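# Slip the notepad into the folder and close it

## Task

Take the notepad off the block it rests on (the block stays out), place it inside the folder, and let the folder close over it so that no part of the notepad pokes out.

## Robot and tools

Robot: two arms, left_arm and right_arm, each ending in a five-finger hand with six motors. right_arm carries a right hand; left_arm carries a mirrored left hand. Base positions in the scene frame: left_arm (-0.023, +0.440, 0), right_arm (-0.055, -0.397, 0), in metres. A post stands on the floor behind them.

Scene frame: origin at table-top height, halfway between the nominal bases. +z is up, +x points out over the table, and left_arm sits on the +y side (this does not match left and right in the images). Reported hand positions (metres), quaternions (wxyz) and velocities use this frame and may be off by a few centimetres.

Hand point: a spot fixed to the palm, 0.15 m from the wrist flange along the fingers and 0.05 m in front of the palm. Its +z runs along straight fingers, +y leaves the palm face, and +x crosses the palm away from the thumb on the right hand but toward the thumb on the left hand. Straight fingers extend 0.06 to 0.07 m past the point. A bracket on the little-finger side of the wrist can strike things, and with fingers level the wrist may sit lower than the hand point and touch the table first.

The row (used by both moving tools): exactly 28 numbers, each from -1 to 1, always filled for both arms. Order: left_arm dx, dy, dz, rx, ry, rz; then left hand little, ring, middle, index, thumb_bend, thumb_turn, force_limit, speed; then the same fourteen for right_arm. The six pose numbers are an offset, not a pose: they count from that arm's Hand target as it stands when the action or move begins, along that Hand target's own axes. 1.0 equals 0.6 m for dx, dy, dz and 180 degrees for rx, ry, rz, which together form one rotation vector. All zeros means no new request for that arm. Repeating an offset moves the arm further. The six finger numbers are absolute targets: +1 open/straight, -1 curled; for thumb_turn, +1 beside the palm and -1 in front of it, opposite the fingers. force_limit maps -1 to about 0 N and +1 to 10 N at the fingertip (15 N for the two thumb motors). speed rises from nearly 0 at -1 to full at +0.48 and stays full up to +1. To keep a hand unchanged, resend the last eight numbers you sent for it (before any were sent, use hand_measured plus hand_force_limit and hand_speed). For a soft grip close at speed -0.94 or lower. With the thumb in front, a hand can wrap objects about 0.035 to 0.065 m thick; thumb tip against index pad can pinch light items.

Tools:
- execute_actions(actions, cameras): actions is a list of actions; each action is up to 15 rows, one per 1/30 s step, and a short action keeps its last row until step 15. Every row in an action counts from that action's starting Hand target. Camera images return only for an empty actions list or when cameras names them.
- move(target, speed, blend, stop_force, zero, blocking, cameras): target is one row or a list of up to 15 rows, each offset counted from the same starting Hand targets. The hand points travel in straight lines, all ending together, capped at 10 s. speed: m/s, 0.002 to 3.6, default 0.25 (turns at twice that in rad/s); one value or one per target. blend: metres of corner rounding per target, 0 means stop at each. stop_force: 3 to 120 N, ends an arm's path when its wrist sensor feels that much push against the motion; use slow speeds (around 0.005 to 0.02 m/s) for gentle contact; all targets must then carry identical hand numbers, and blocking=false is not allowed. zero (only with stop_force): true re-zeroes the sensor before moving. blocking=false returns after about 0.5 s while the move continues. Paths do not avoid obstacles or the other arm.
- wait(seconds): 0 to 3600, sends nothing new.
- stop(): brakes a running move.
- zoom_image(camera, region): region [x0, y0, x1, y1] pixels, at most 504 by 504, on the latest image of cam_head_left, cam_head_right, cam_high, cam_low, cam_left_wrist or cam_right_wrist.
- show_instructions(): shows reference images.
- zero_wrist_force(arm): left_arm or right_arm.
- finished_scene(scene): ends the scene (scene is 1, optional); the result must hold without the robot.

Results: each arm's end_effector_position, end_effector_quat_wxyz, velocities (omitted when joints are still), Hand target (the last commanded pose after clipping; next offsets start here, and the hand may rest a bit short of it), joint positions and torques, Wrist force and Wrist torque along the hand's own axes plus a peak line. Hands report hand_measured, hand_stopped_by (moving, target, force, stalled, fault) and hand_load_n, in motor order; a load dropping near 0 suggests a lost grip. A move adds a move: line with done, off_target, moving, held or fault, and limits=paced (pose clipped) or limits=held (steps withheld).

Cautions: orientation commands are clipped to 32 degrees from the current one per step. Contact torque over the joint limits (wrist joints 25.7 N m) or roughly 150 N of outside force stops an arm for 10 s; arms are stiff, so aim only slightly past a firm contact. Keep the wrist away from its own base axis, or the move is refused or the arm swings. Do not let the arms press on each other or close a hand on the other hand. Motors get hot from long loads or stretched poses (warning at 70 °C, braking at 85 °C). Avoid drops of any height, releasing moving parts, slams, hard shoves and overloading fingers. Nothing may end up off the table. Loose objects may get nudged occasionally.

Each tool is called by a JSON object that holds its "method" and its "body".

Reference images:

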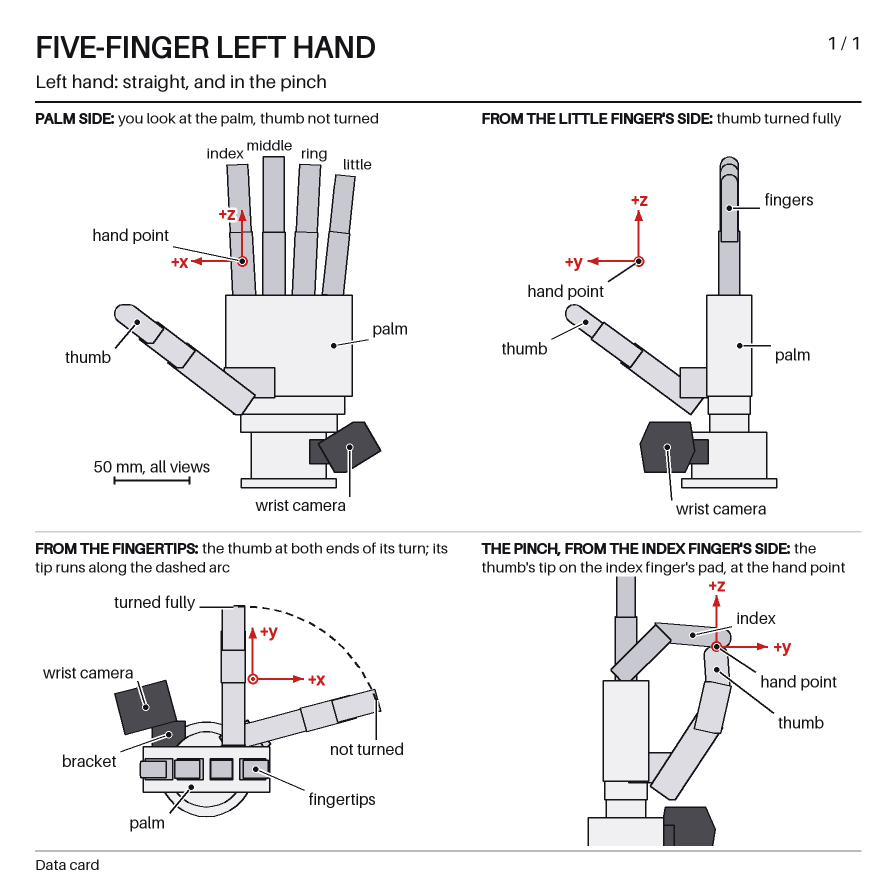

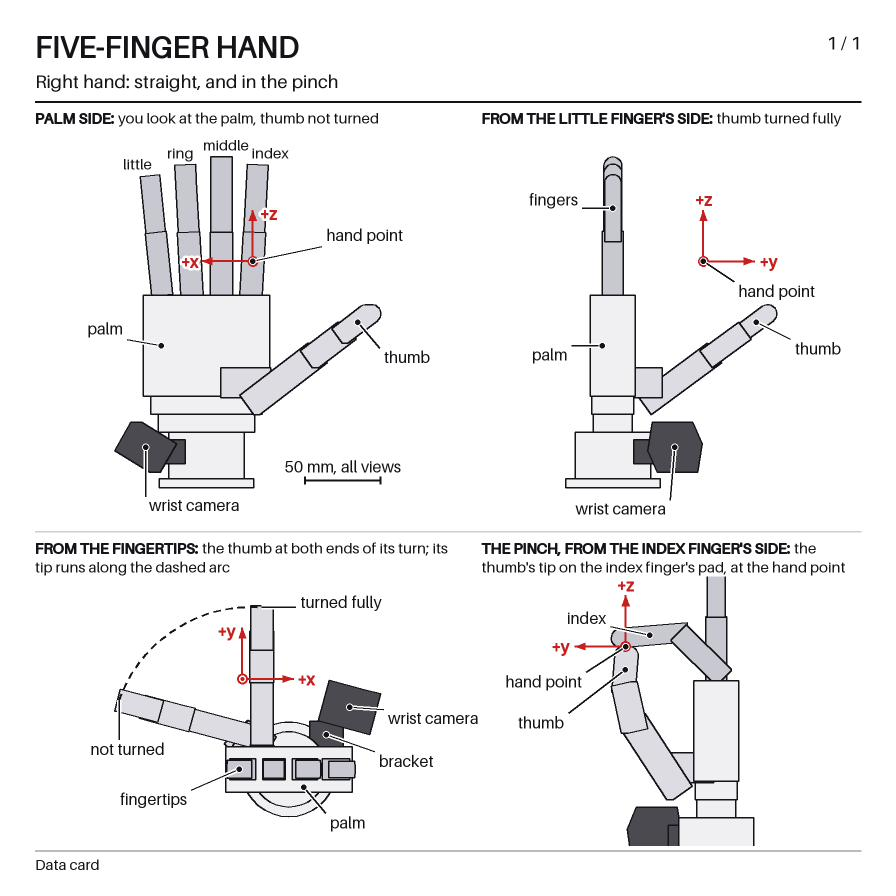

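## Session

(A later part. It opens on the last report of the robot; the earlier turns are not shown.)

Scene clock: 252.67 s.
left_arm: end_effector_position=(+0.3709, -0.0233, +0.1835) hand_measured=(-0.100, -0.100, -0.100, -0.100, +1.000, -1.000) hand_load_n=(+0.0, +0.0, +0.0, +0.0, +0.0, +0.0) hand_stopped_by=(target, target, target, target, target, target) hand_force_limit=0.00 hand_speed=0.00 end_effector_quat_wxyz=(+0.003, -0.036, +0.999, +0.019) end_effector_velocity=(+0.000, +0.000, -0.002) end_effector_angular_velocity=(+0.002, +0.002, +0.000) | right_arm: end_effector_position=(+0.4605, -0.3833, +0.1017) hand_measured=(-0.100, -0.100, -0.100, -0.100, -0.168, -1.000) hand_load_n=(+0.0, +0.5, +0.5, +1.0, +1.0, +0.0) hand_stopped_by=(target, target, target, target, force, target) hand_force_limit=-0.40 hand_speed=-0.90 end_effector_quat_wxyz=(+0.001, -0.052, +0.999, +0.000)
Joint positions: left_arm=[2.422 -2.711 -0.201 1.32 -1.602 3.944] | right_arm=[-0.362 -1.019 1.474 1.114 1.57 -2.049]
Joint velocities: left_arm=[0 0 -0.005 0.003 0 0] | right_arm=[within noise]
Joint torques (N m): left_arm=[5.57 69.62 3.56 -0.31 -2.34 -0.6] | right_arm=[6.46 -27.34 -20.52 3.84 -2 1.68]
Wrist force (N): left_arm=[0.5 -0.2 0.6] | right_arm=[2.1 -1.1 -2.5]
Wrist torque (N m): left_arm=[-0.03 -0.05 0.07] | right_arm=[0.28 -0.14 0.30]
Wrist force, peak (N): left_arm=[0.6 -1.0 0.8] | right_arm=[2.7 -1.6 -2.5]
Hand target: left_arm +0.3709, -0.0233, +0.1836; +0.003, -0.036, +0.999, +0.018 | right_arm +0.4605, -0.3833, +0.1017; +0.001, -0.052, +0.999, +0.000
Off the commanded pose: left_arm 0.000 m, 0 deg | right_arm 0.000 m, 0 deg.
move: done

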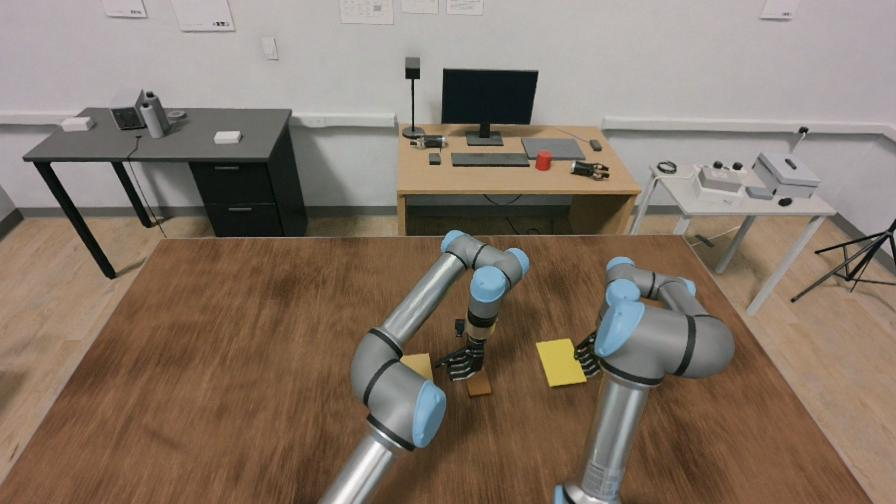

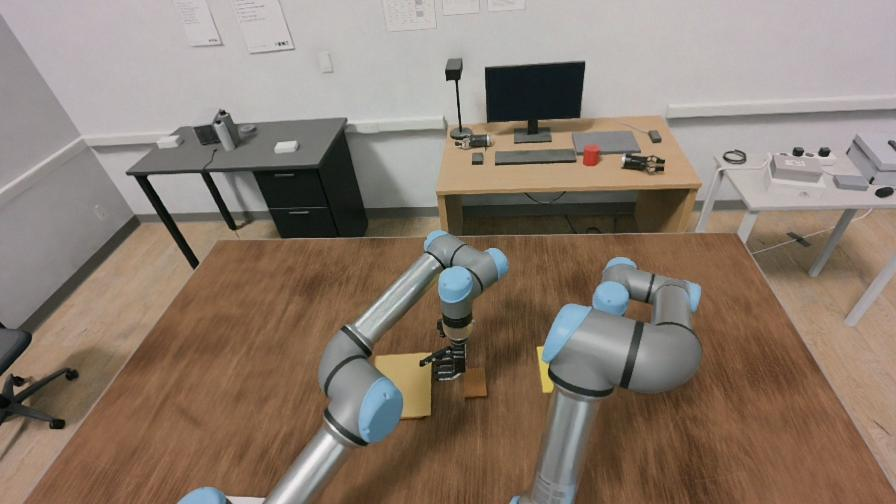

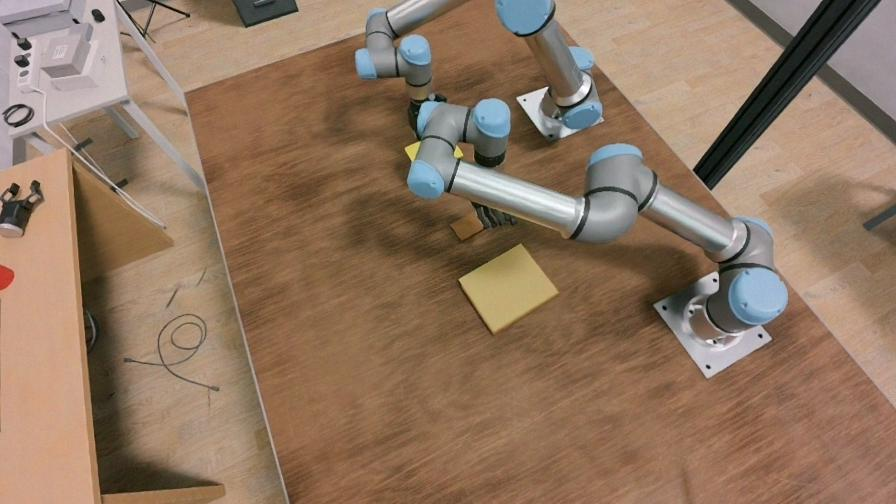

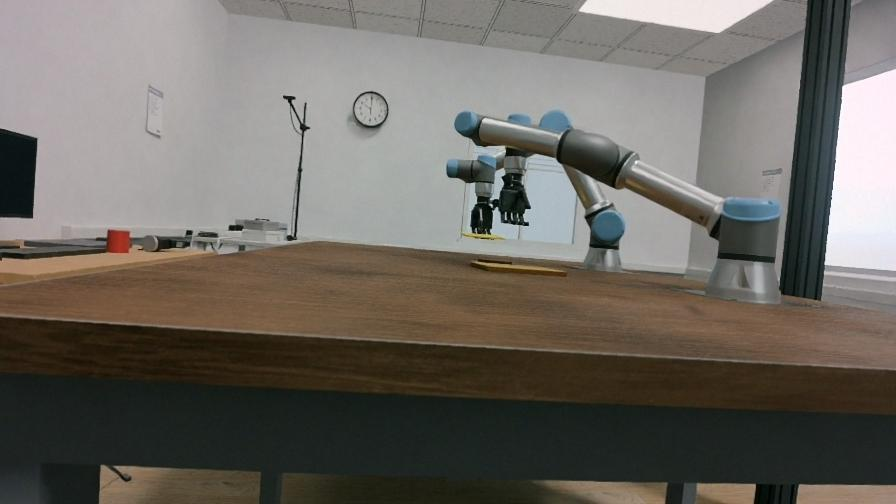

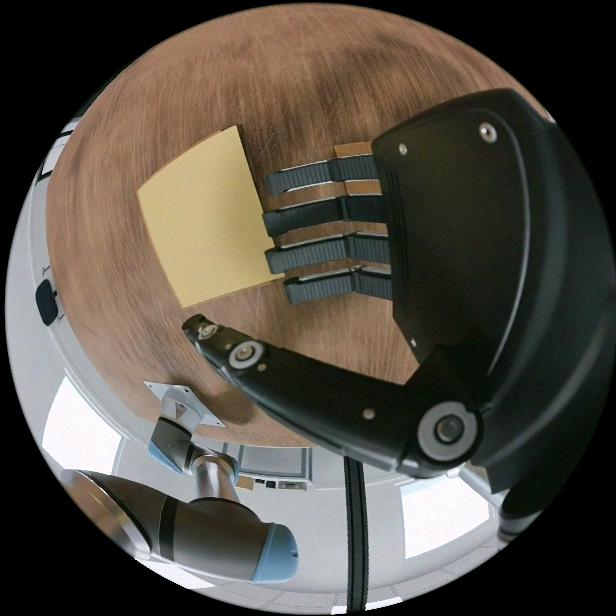

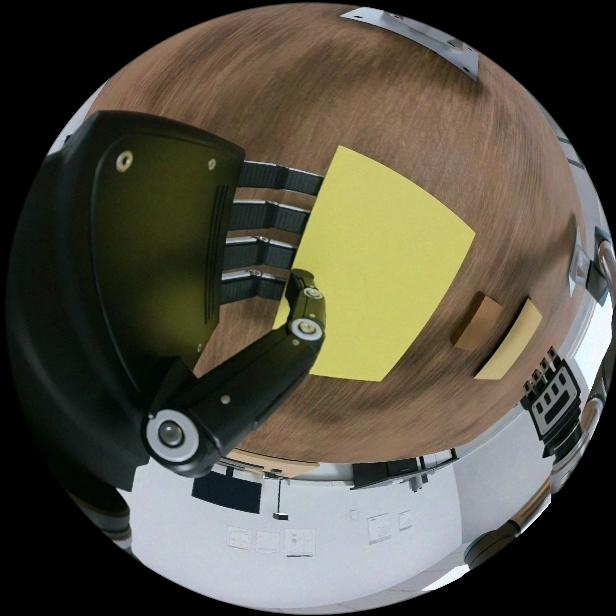

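{"method": "move", "body": {"target": [-0.021,-0.035,0.175,0.0122,0,0,-0.1,-0.1,-0.1,-0.1,1,-1,0,0,0,0,0,0,0,0,-0.1,-0.1,-0.1,-0.1,-0.25,-1,-0.4,-0.9], "speed": 0.1, "cameras": ["cam_head_left","cam_head_right","cam_high","cam_left_wrist","cam_low"]}}

{"method": "zoom_image", "body": {"camera": "cam_head_right", "region": [350, 330, 510, 440]}}

{"method": "zoom_image", "body": {"camera": "cam_high", "region": [430, 180, 570, 340]}}

{"method": "zoom_image", "body": {"camera": "cam_left_wrist", "region": [120, 80, 400, 360]}}

Scene clock: 264.97 s.
left_arm: end_effector_position=(+0.3854, -0.0394, +0.0778) hand_measured=(-0.100, -0.100, -0.100, -0.100, +1.000, -1.000) hand_load_n=(+0.0, +0.0, +0.0, +0.0, -0.5, +0.0) hand_stopped_by=(target, target, target, target, target, target) hand_force_limit=0.00 hand_speed=0.00 end_effector_quat_wxyz=(+0.003, -0.036, +0.999, -0.001) | right_arm: end_effector_position=(+0.4605, -0.3833, +0.1017) hand_measured=(-0.100, -0.100, -0.100, -0.100, -0.168, -1.000) hand_load_n=(+0.0, +0.5, +0.5, +1.0, +1.0, +0.0) hand_stopped_by=(target, target, target, target, force, target) hand_force_limit=-0.40 hand_speed=-0.90 end_effector_quat_wxyz=(+0.001, -0.052, +0.999, +0.000)
Joint positions: left_arm=[2.428 -2.733 -0.416 1.583 -1.574 3.951] | right_arm=[-0.362 -1.019 1.475 1.114 1.57 -2.049]
Joint torques (N m): left_arm=[2.55 74.38 24.33 -4.93 -1.32 1.15] | right_arm=[7.64 -46.72 -14.94 1.64 -1.37 2.4]
Wrist force (N): left_arm=[0.2 -0.1 0.2] | right_arm=[2.2 -1.3 -2.4]
Wrist torque (N m): left_arm=[0.03 -0.02 -0.14] | right_arm=[0.24 -0.16 0.29]
Wrist force, peak (N): left_arm=[0.5 -0.3 1.4] | right_arm=[2.6 -1.7 -2.4]
Hand target: left_arm +0.3855, -0.0394, +0.0780; +0.004, -0.036, +0.999, -0.001 | right_arm +0.4605, -0.3833, +0.1017; +0.001, -0.052, +0.999, +0.000
Off the commanded pose: left_arm 0.000 m, 0 deg | right_arm 0.000 m, 0 deg.
move: done
Images, in order (width x height): cam_head_left 896x504, cam_head_right 896x504, cam_high 896x504, cam_low 896x504, cam_left_wrist 616x616.

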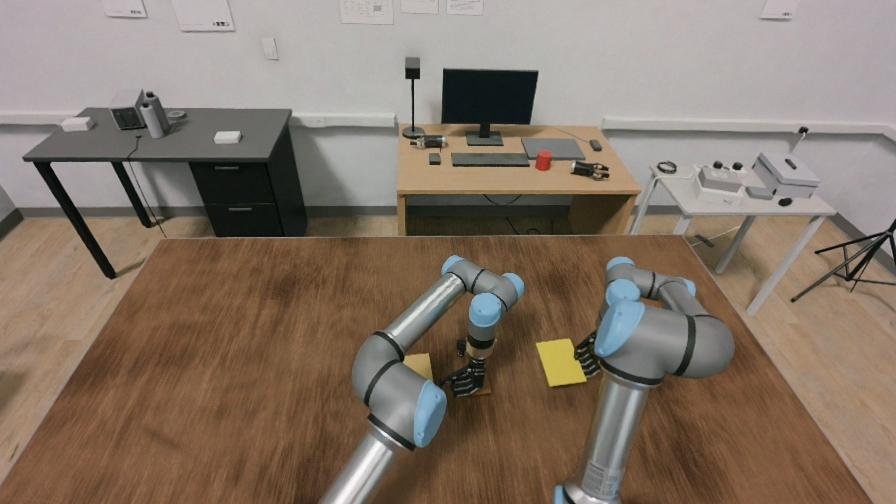

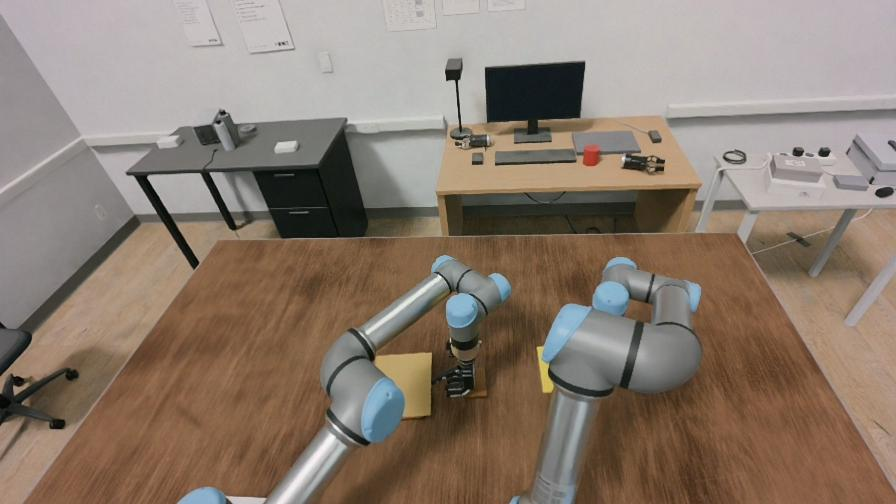

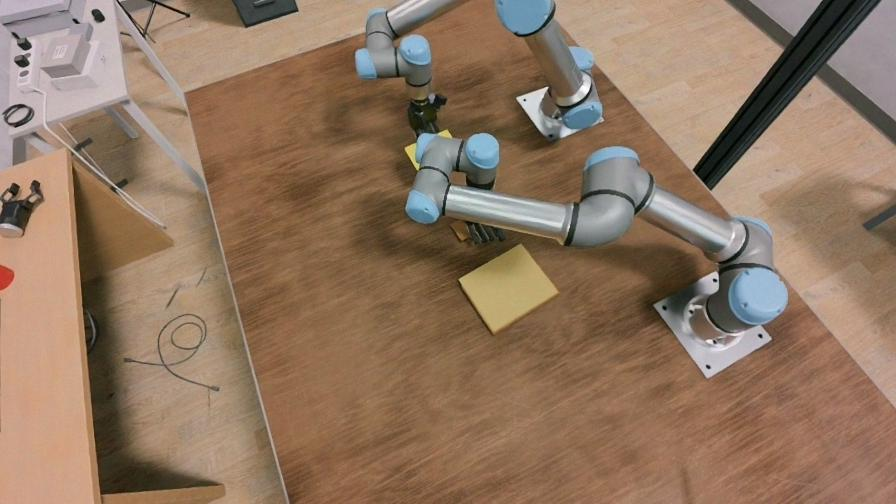

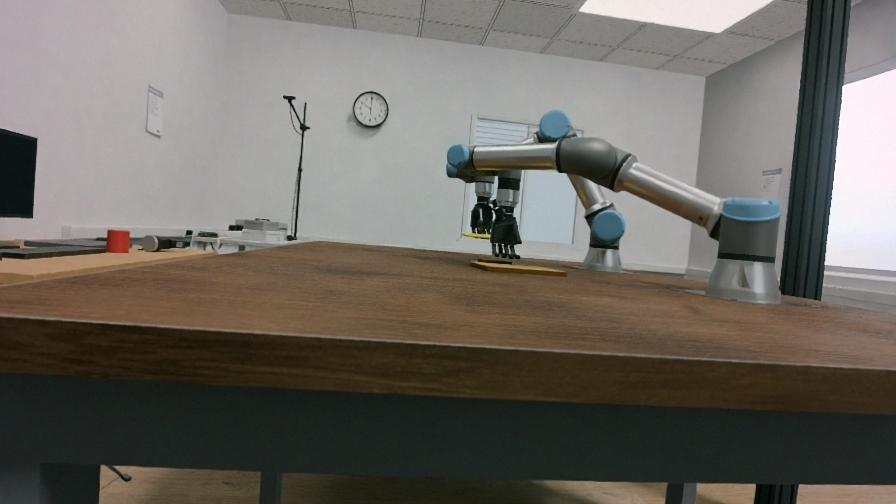

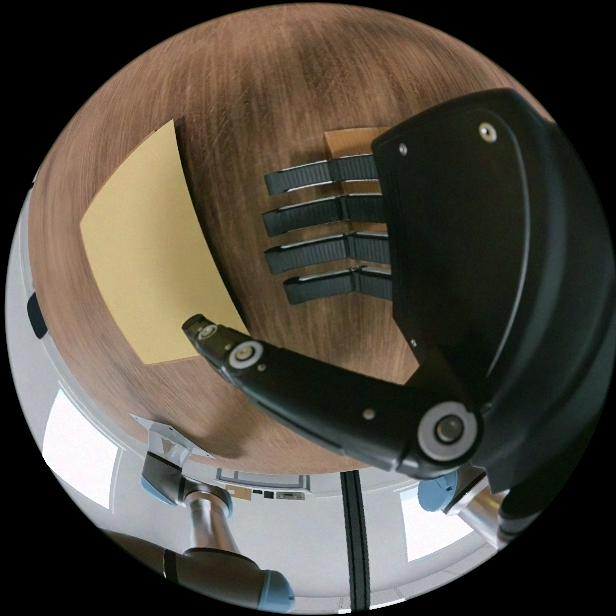

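Scaled by 3.150.

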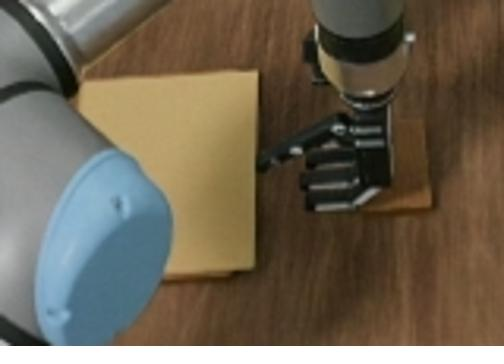

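Scaled by 3.150.

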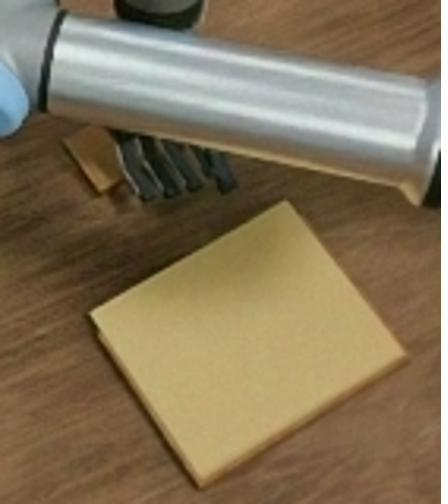

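Scaled by 1.800 from the camera's image (finer frame: 880x880).

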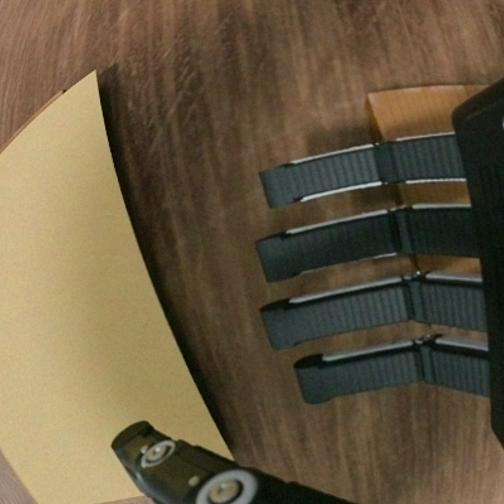

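{"method": "move", "body": {"target": [0.0,0.01,0.055,0,0,0,-0.1,-0.1,-0.1,-0.1,1,-1,0,0,0,0,0,0,0,0,-0.1,-0.1,-0.1,-0.1,-0.25,-1,-0.4,-0.9], "speed": 0.05}}

{"method": "move", "body": {"target": [0.0,0,0.06,0,0,0,-0.1,-0.1,-0.1,-0.1,1,-1,0,0,0,0,0,0,0,0,-0.1,-0.1,-0.1,-0.1,-0.25,-1,-0.4,-0.9], "speed": 0.01, "stop_force": 4, "cameras": ["cam_head_left","cam_head_right","cam_high","cam_left_wrist","cam_low"]}}

{"method": "zoom_image", "body": {"camera": "cam_head_right", "region": [400, 340, 500, 420]}}

{"method": "zoom_image", "body": {"camera": "cam_low", "region": [460, 225, 580, 285]}}

{"method": "zoom_image", "body": {"camera": "cam_left_wrist", "region": [120, 80, 400, 360]}}

Scene clock: 354.97 s.
left_arm: end_effector_position=(+0.3853, -0.0335, +0.0450) hand_measured=(-0.100, -0.100, -0.100, -0.100, +1.000, -1.000) hand_load_n=(-3.0, -6.5, -5.5, -6.5, +0.0, +0.0) hand_stopped_by=(target, target, target, target, target, target) hand_force_limit=0.00 hand_speed=0.00 end_effector_quat_wxyz=(+0.004, -0.036, +0.999, -0.001) end_effector_velocity=(+0.000, +0.000, +0.002) end_effector_angular_velocity=(+0.001, +0.001, +0.000) | right_arm: end_effector_position=(+0.4605, -0.3833, +0.1017) hand_measured=(-0.100, -0.100, -0.100, -0.100, -0.168, -1.000) hand_load_n=(+0.0, +0.5, +0.5, +1.5, +1.0, +0.5) hand_stopped_by=(target, target, target, target, force, target) hand_force_limit=-0.40 hand_speed=-0.90 end_effector_quat_wxyz=(+0.001, -0.052, +0.999, +0.000)
Joint positions: left_arm=[2.434 -2.717 -0.53 1.683 -1.574 3.957] | right_arm=[-0.362 -1.019 1.475 1.114 1.57 -2.049]
Joint velocities: left_arm=[0 0 0.004 -0.005 -0.001 0] | right_arm=[within noise]
Joint torques (N m): left_arm=[4.8 25.58 13.75 -0.33 -2.04 0.54] | right_arm=[6.42 -46.99 -14.92 1.82 -0.77 2.53]
Wrist force (N): left_arm=[2.0 -1.7 -41.8] | right_arm=[2.3 -1.5 -2.4]
Wrist torque (N m): left_arm=[1.33 -1.12 -0.02] | right_arm=[0.22 -0.16 0.29]
Wrist force, peak (N): left_arm=[1.3 39.4 -72.2] | right_arm=[2.8 -1.7 -2.4]
Hand target: left_arm +0.3853, -0.0335, +0.0449; +0.004, -0.036, +0.999, -0.001 | right_arm +0.4605, -0.3833, +0.1017; +0.001, -0.052, +0.999, +0.000
Off the commanded pose: left_arm 0.000 m, 0 deg | right_arm 0.000 m, 0 deg.
move: done

Scene clock: 356.10 s.
left_arm: end_effector_position=(+0.3853, -0.0335, +0.0448) hand_measured=(-0.100, -0.100, -0.100, -0.100, +1.000, -1.000) hand_load_n=(-3.5, -6.5, -5.5, -6.5, +0.0, +0.0) hand_stopped_by=(target, target, target, target, target, target) hand_force_limit=0.00 hand_speed=0.00 end_effector_quat_wxyz=(+0.004, -0.036, +0.999, -0.001) | right_arm: end_effector_position=(+0.4605, -0.3833, +0.1017) hand_measured=(-0.100, -0.100, -0.100, -0.100, -0.168, -1.000) hand_load_n=(+0.0, +0.5, +0.5, +1.0, +1.0, +0.0) hand_stopped_by=(target, target, target, target, force, target) hand_force_limit=-0.40 hand_speed=-0.90 end_effector_quat_wxyz=(+0.001, -0.052, +0.999, +0.000)
Joint positions: left_arm=[2.434 -2.717 -0.53 1.683 -1.574 3.957] | right_arm=[-0.362 -1.019 1.475 1.114 1.57 -2.049]
Joint torques (N m): left_arm=[6.46 37.31 9.66 0.48 -0.34 1.28] | right_arm=[6.57 -46.42 -13.82 1.83 -0.77 2.47]
Wrist force (N): left_arm=[1.4 -7.9 -52.8] | right_arm=[2.5 -1.3 -2.2]
Wrist torque (N m): left_arm=[1.50 -1.27 0.10] | right_arm=[0.23 -0.19 0.31]
Wrist force, peak (N): left_arm=[3.5 -10.2 -63.7] | right_arm=[2.4 -1.5 -2.6]
Hand target: left_arm +0.3853, -0.0335, +0.0448; +0.004, -0.036, +0.999, -0.001 (not the last commanded pose) | right_arm +0.4605, -0.3833, +0.1017; +0.001, -0.052, +0.999, +0.000
Off the commanded pose: left_arm 0.036 m, 0 deg | right_arm 0.000 m, 0 deg.
move: contact (left_arm)
Images, in order (width x height): cam_head_left 896x504, cam_head_right 896x504, cam_high 896x504, cam_low 896x504, cam_left_wrist 616x616.

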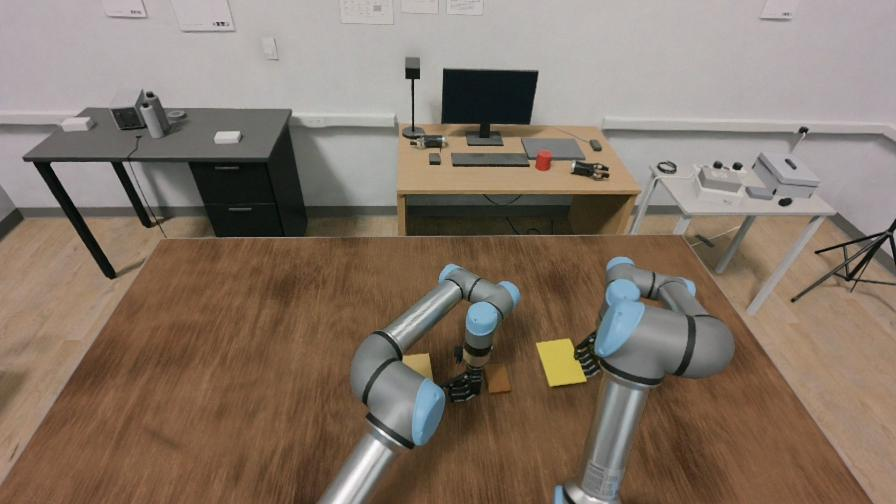

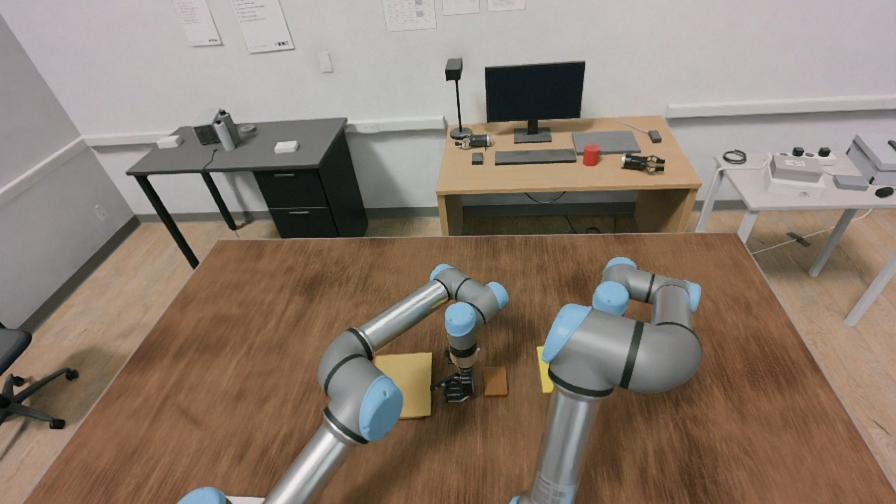

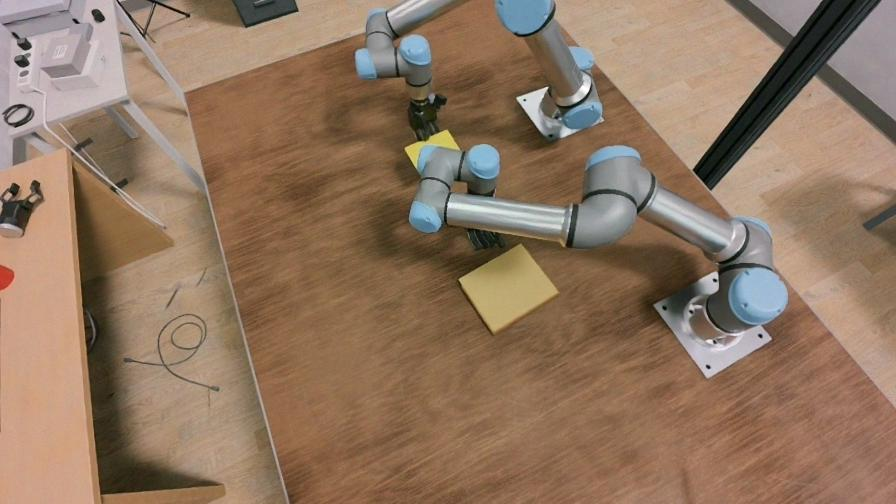

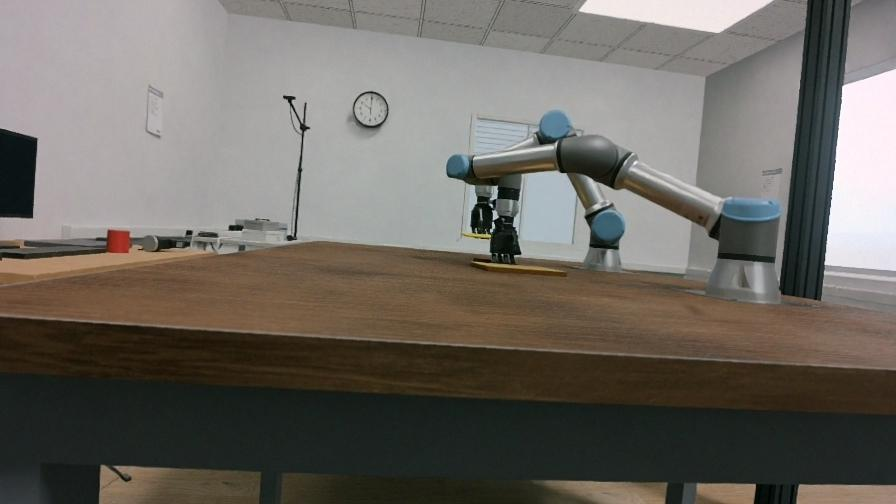

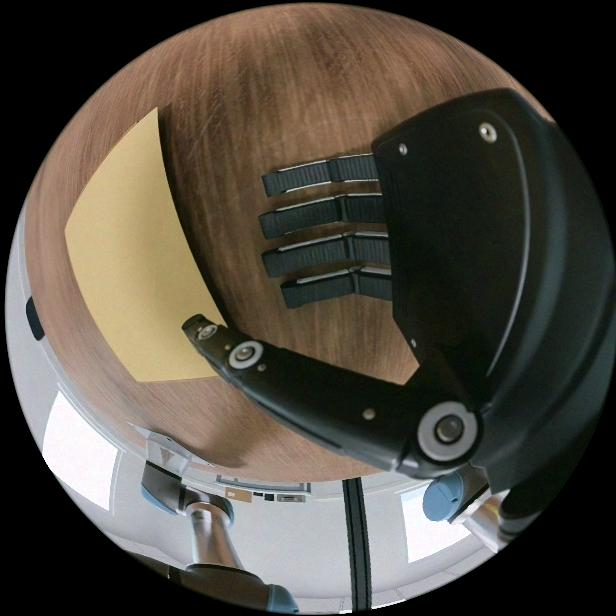

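Scaled by 5.040.

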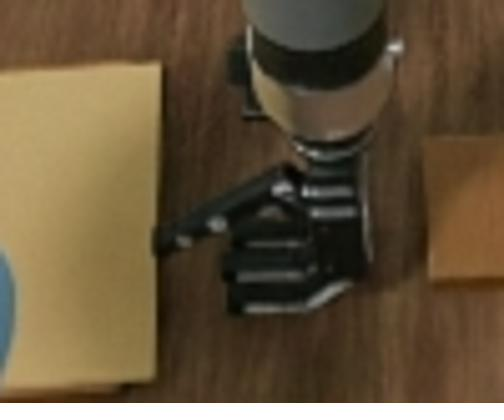

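Scaled by 4.200.

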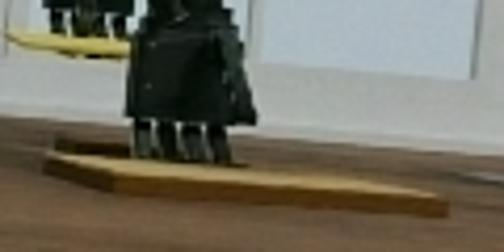

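Scaled by 1.800 from the camera's image (finer frame: 880x880).

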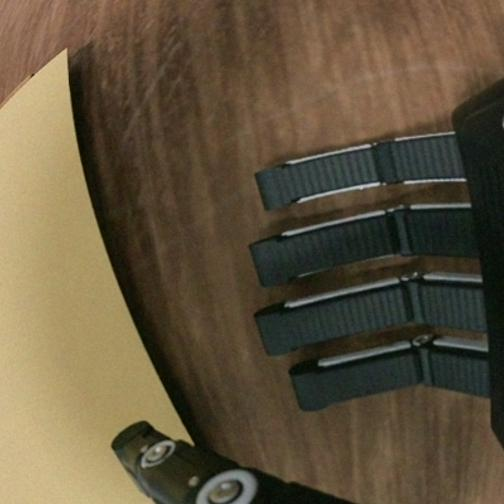

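{"method": "move", "body": {"target": [0.0,0,-0.03,0,0,0,-0.1,-0.1,-0.1,-0.1,1,-1,0,0,0,0,0,0,0,0,-0.1,-0.1,-0.1,-0.1,-0.25,-1,-0.4,-0.9], "speed": 0.05, "cameras": ["cam_head_left","cam_head_right","cam_high","cam_left_wrist","cam_low"]}}

{"method": "zoom_image", "body": {"camera": "cam_head_right", "region": [400, 340, 520, 420]}}

{"method": "zoom_image", "body": {"camera": "cam_low", "region": [460, 225, 580, 285]}}

{"method": "zoom_image", "body": {"camera": "cam_left_wrist", "region": [120, 80, 400, 360]}}

Scene clock: 361.53 s.
left_arm: end_effector_position=(+0.3852, -0.0335, +0.0630) hand_measured=(-0.100, -0.100, -0.100, -0.100, +1.000, -1.000) hand_load_n=(+0.0, +0.0, +0.0, +0.0, +0.0, +0.0) hand_stopped_by=(target, target, target, target, target, target) hand_force_limit=0.00 hand_speed=0.00 end_effector_quat_wxyz=(+0.004, -0.036, +0.999, -0.001) end_effector_velocity=(+0.000, +0.000, -0.001) end_effector_angular_velocity=(-0.002, -0.002, +0.000) | right_arm: end_effector_position=(+0.4605, -0.3833, +0.1017) hand_measured=(-0.100, -0.100, -0.100, -0.100, -0.168, -1.000) hand_load_n=(+0.0, +0.5, +0.5, +1.0, +1.0, +0.0) hand_stopped_by=(target, target, target, target, force, target) hand_force_limit=-0.40 hand_speed=-0.90 end_effector_quat_wxyz=(+0.001, -0.052, +0.999, +0.000)
Joint positions: left_arm=[2.434 -2.709 -0.5 1.645 -1.574 3.957] | right_arm=[-0.362 -1.019 1.475 1.114 1.57 -2.049]
Joint velocities: left_arm=[0 0.001 -0.003 0.006 0 0] | right_arm=[within noise]
Joint torques (N m): left_arm=[-5.2 48.68 9.08 0.05 1.93 -0.66] | right_arm=[6.67 -46.62 -13.71 1.71 0 2.51]
Wrist force (N): left_arm=[0.2 -1.2 0.5] | right_arm=[2.4 -1.7 -2.1]
Wrist torque (N m): left_arm=[-0.23 -0.02 -0.08] | right_arm=[0.15 -0.20 0.30]
Wrist force, peak (N): left_arm=[1.5 -7.6 -53.3] | right_arm=[2.4 -1.8 -2.5]
Hand target: left_arm +0.3851, -0.0335, +0.0628; +0.004, -0.036, +0.999, -0.001 | right_arm +0.4605, -0.3833, +0.1017; +0.001, -0.052, +0.999, +0.000
Off the commanded pose: left_arm 0.000 m, 0 deg | right_arm 0.000 m, 0 deg.
move: done
Images, in order (width x height): cam_head_left 896x504, cam_head_right 896x504, cam_high 896x504, cam_low 896x504, cam_left_wrist 616x616.

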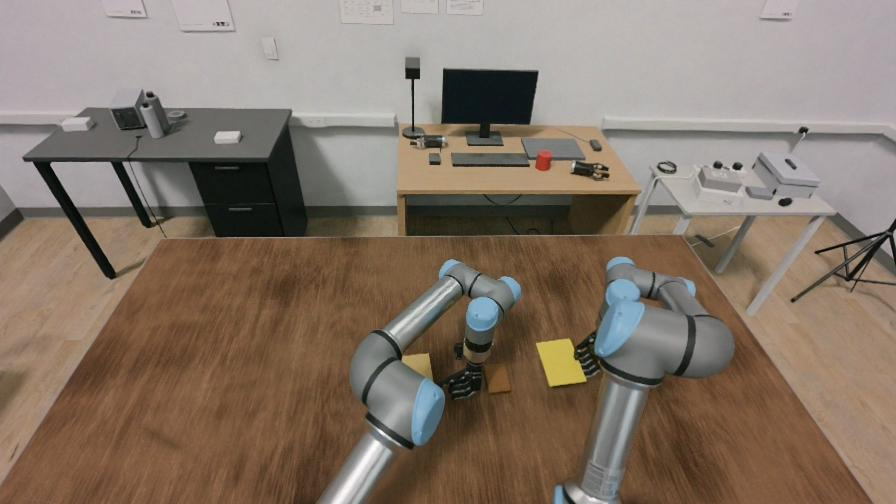

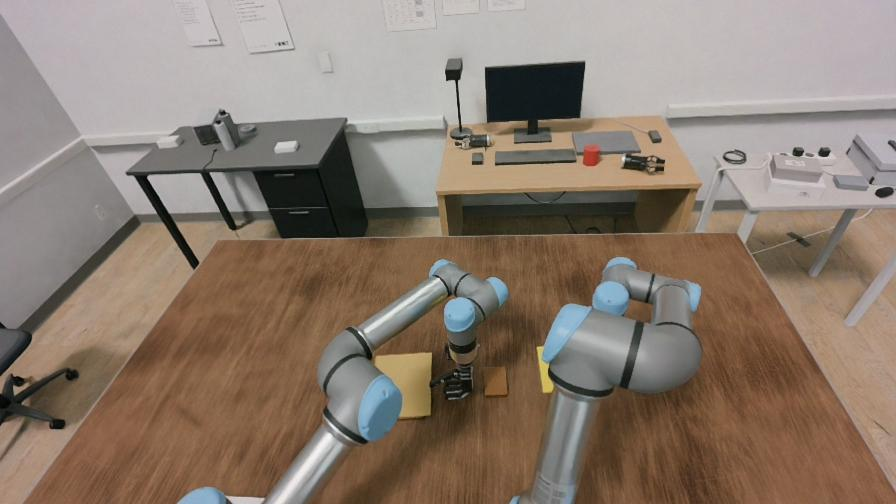

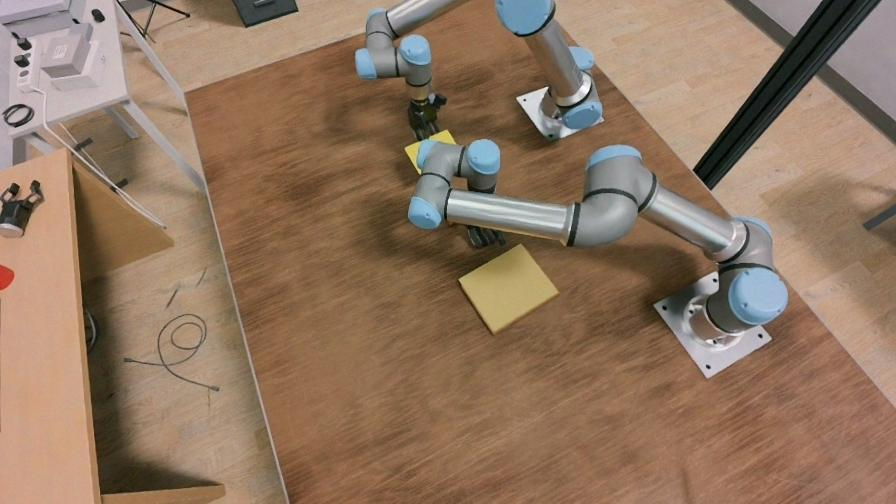

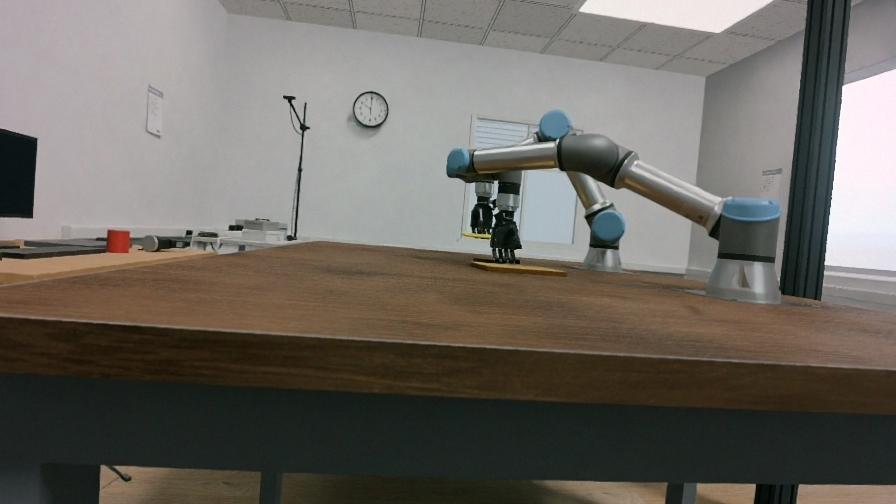

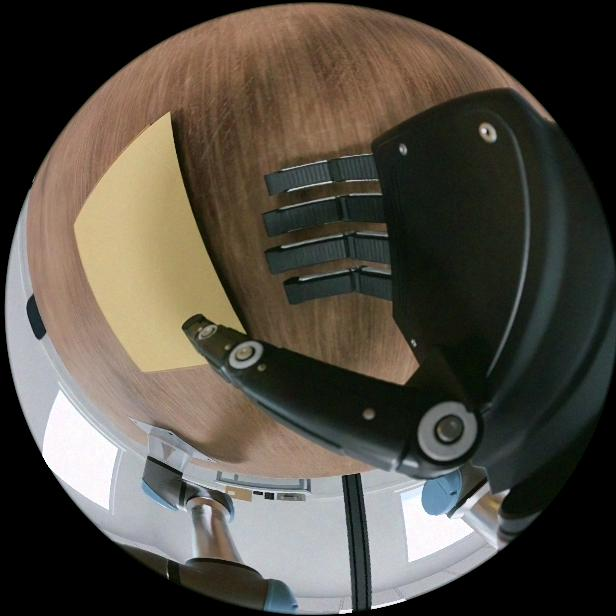

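Scaled by 4.200.

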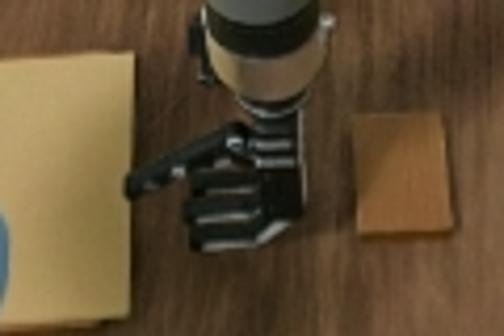

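Scaled by 4.200.

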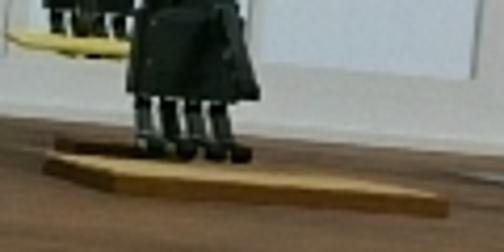

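Scaled by 1.800 from the camera's image (finer frame: 880x880).

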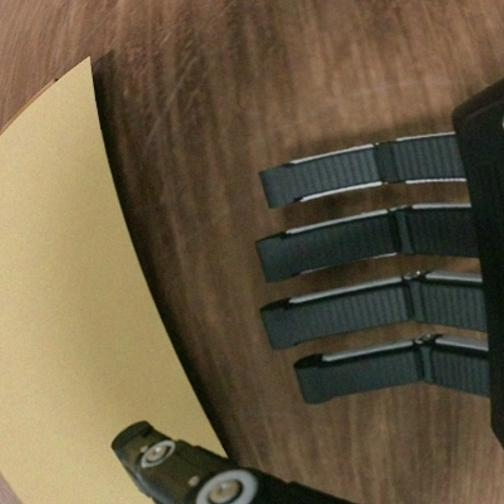

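{"method": "move", "body": {"target": [0.0,0,0.05,0,0,0,-0.1,-0.1,-0.1,-0.1,1,-1,0,0,0,0,0,0,0,0,-0.1,-0.1,-0.1,-0.1,-0.25,-1,-0.4,-0.9], "speed": 0.008, "stop_force": 3, "cameras": ["cam_low","cam_left_wrist"]}}

{"method": "zoom_image", "body": {"camera": "cam_low", "region": [460, 225, 580, 285]}}

Scene clock: 367.70 s.
left_arm: end_effector_position=(+0.3852, -0.0335, +0.0480) hand_measured=(-0.100, -0.100, -0.100, -0.100, +1.000, -1.000) hand_load_n=(+0.0, -1.5, +0.0, -1.0, +0.0, +0.0) hand_stopped_by=(target, target, target, target, target, target) hand_force_limit=0.00 hand_speed=0.00 end_effector_quat_wxyz=(+0.004, -0.036, +0.999, -0.001) | right_arm: end_effector_position=(+0.4605, -0.3833, +0.1017) hand_measured=(-0.100, -0.100, -0.100, -0.100, -0.168, -1.000) hand_load_n=(+0.0, +1.0, +0.5, +1.0, +1.0, +0.5) hand_stopped_by=(target, target, target, target, force, target) hand_force_limit=-0.40 hand_speed=-0.90 end_effector_quat_wxyz=(+0.001, -0.052, +0.999, +0.000)
Joint positions: left_arm=[2.434 -2.716 -0.525 1.677 -1.574 3.957] | right_arm=[-0.362 -1.019 1.475 1.114 1.57 -2.049]
Joint torques (N m): left_arm=[3.58 73.35 24.01 -4.42 1.14 1.52] | right_arm=[6.24 -45.38 -14.41 1.75 0.98 2.43]
Wrist force (N): left_arm=[0.2 0.2 -1.8] | right_arm=[2.4 -1.3 -2.3]
Wrist torque (N m): left_arm=[-0.05 -0.10 -0.10] | right_arm=[0.23 -0.19 0.30]
Wrist force, peak (N): left_arm=[-0.3 -3.0 -4.0] | right_arm=[2.5 -1.6 -2.6]
Hand target: left_arm +0.3852, -0.0335, +0.0480; +0.004, -0.036, +0.999, -0.001 (not the last commanded pose) | right_arm +0.4605, -0.3833, +0.1017; +0.001, -0.052, +0.999, +0.000
Off the commanded pose: left_arm 0.015 m, 0 deg | right_arm 0.000 m, 0 deg.
move: contact (left_arm)

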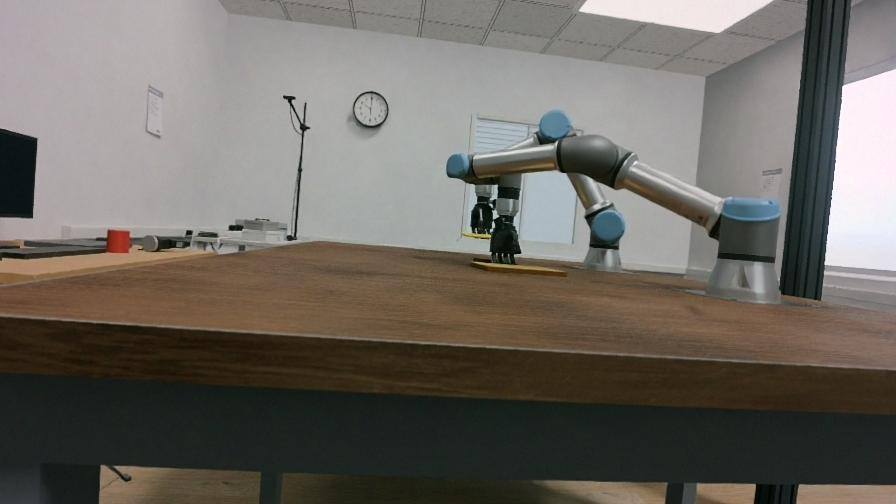

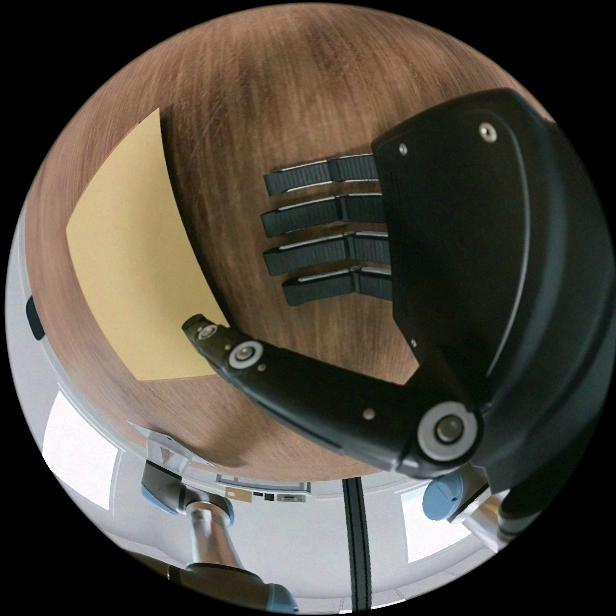

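Scaled by 4.200.

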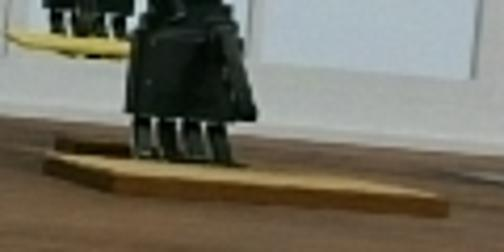

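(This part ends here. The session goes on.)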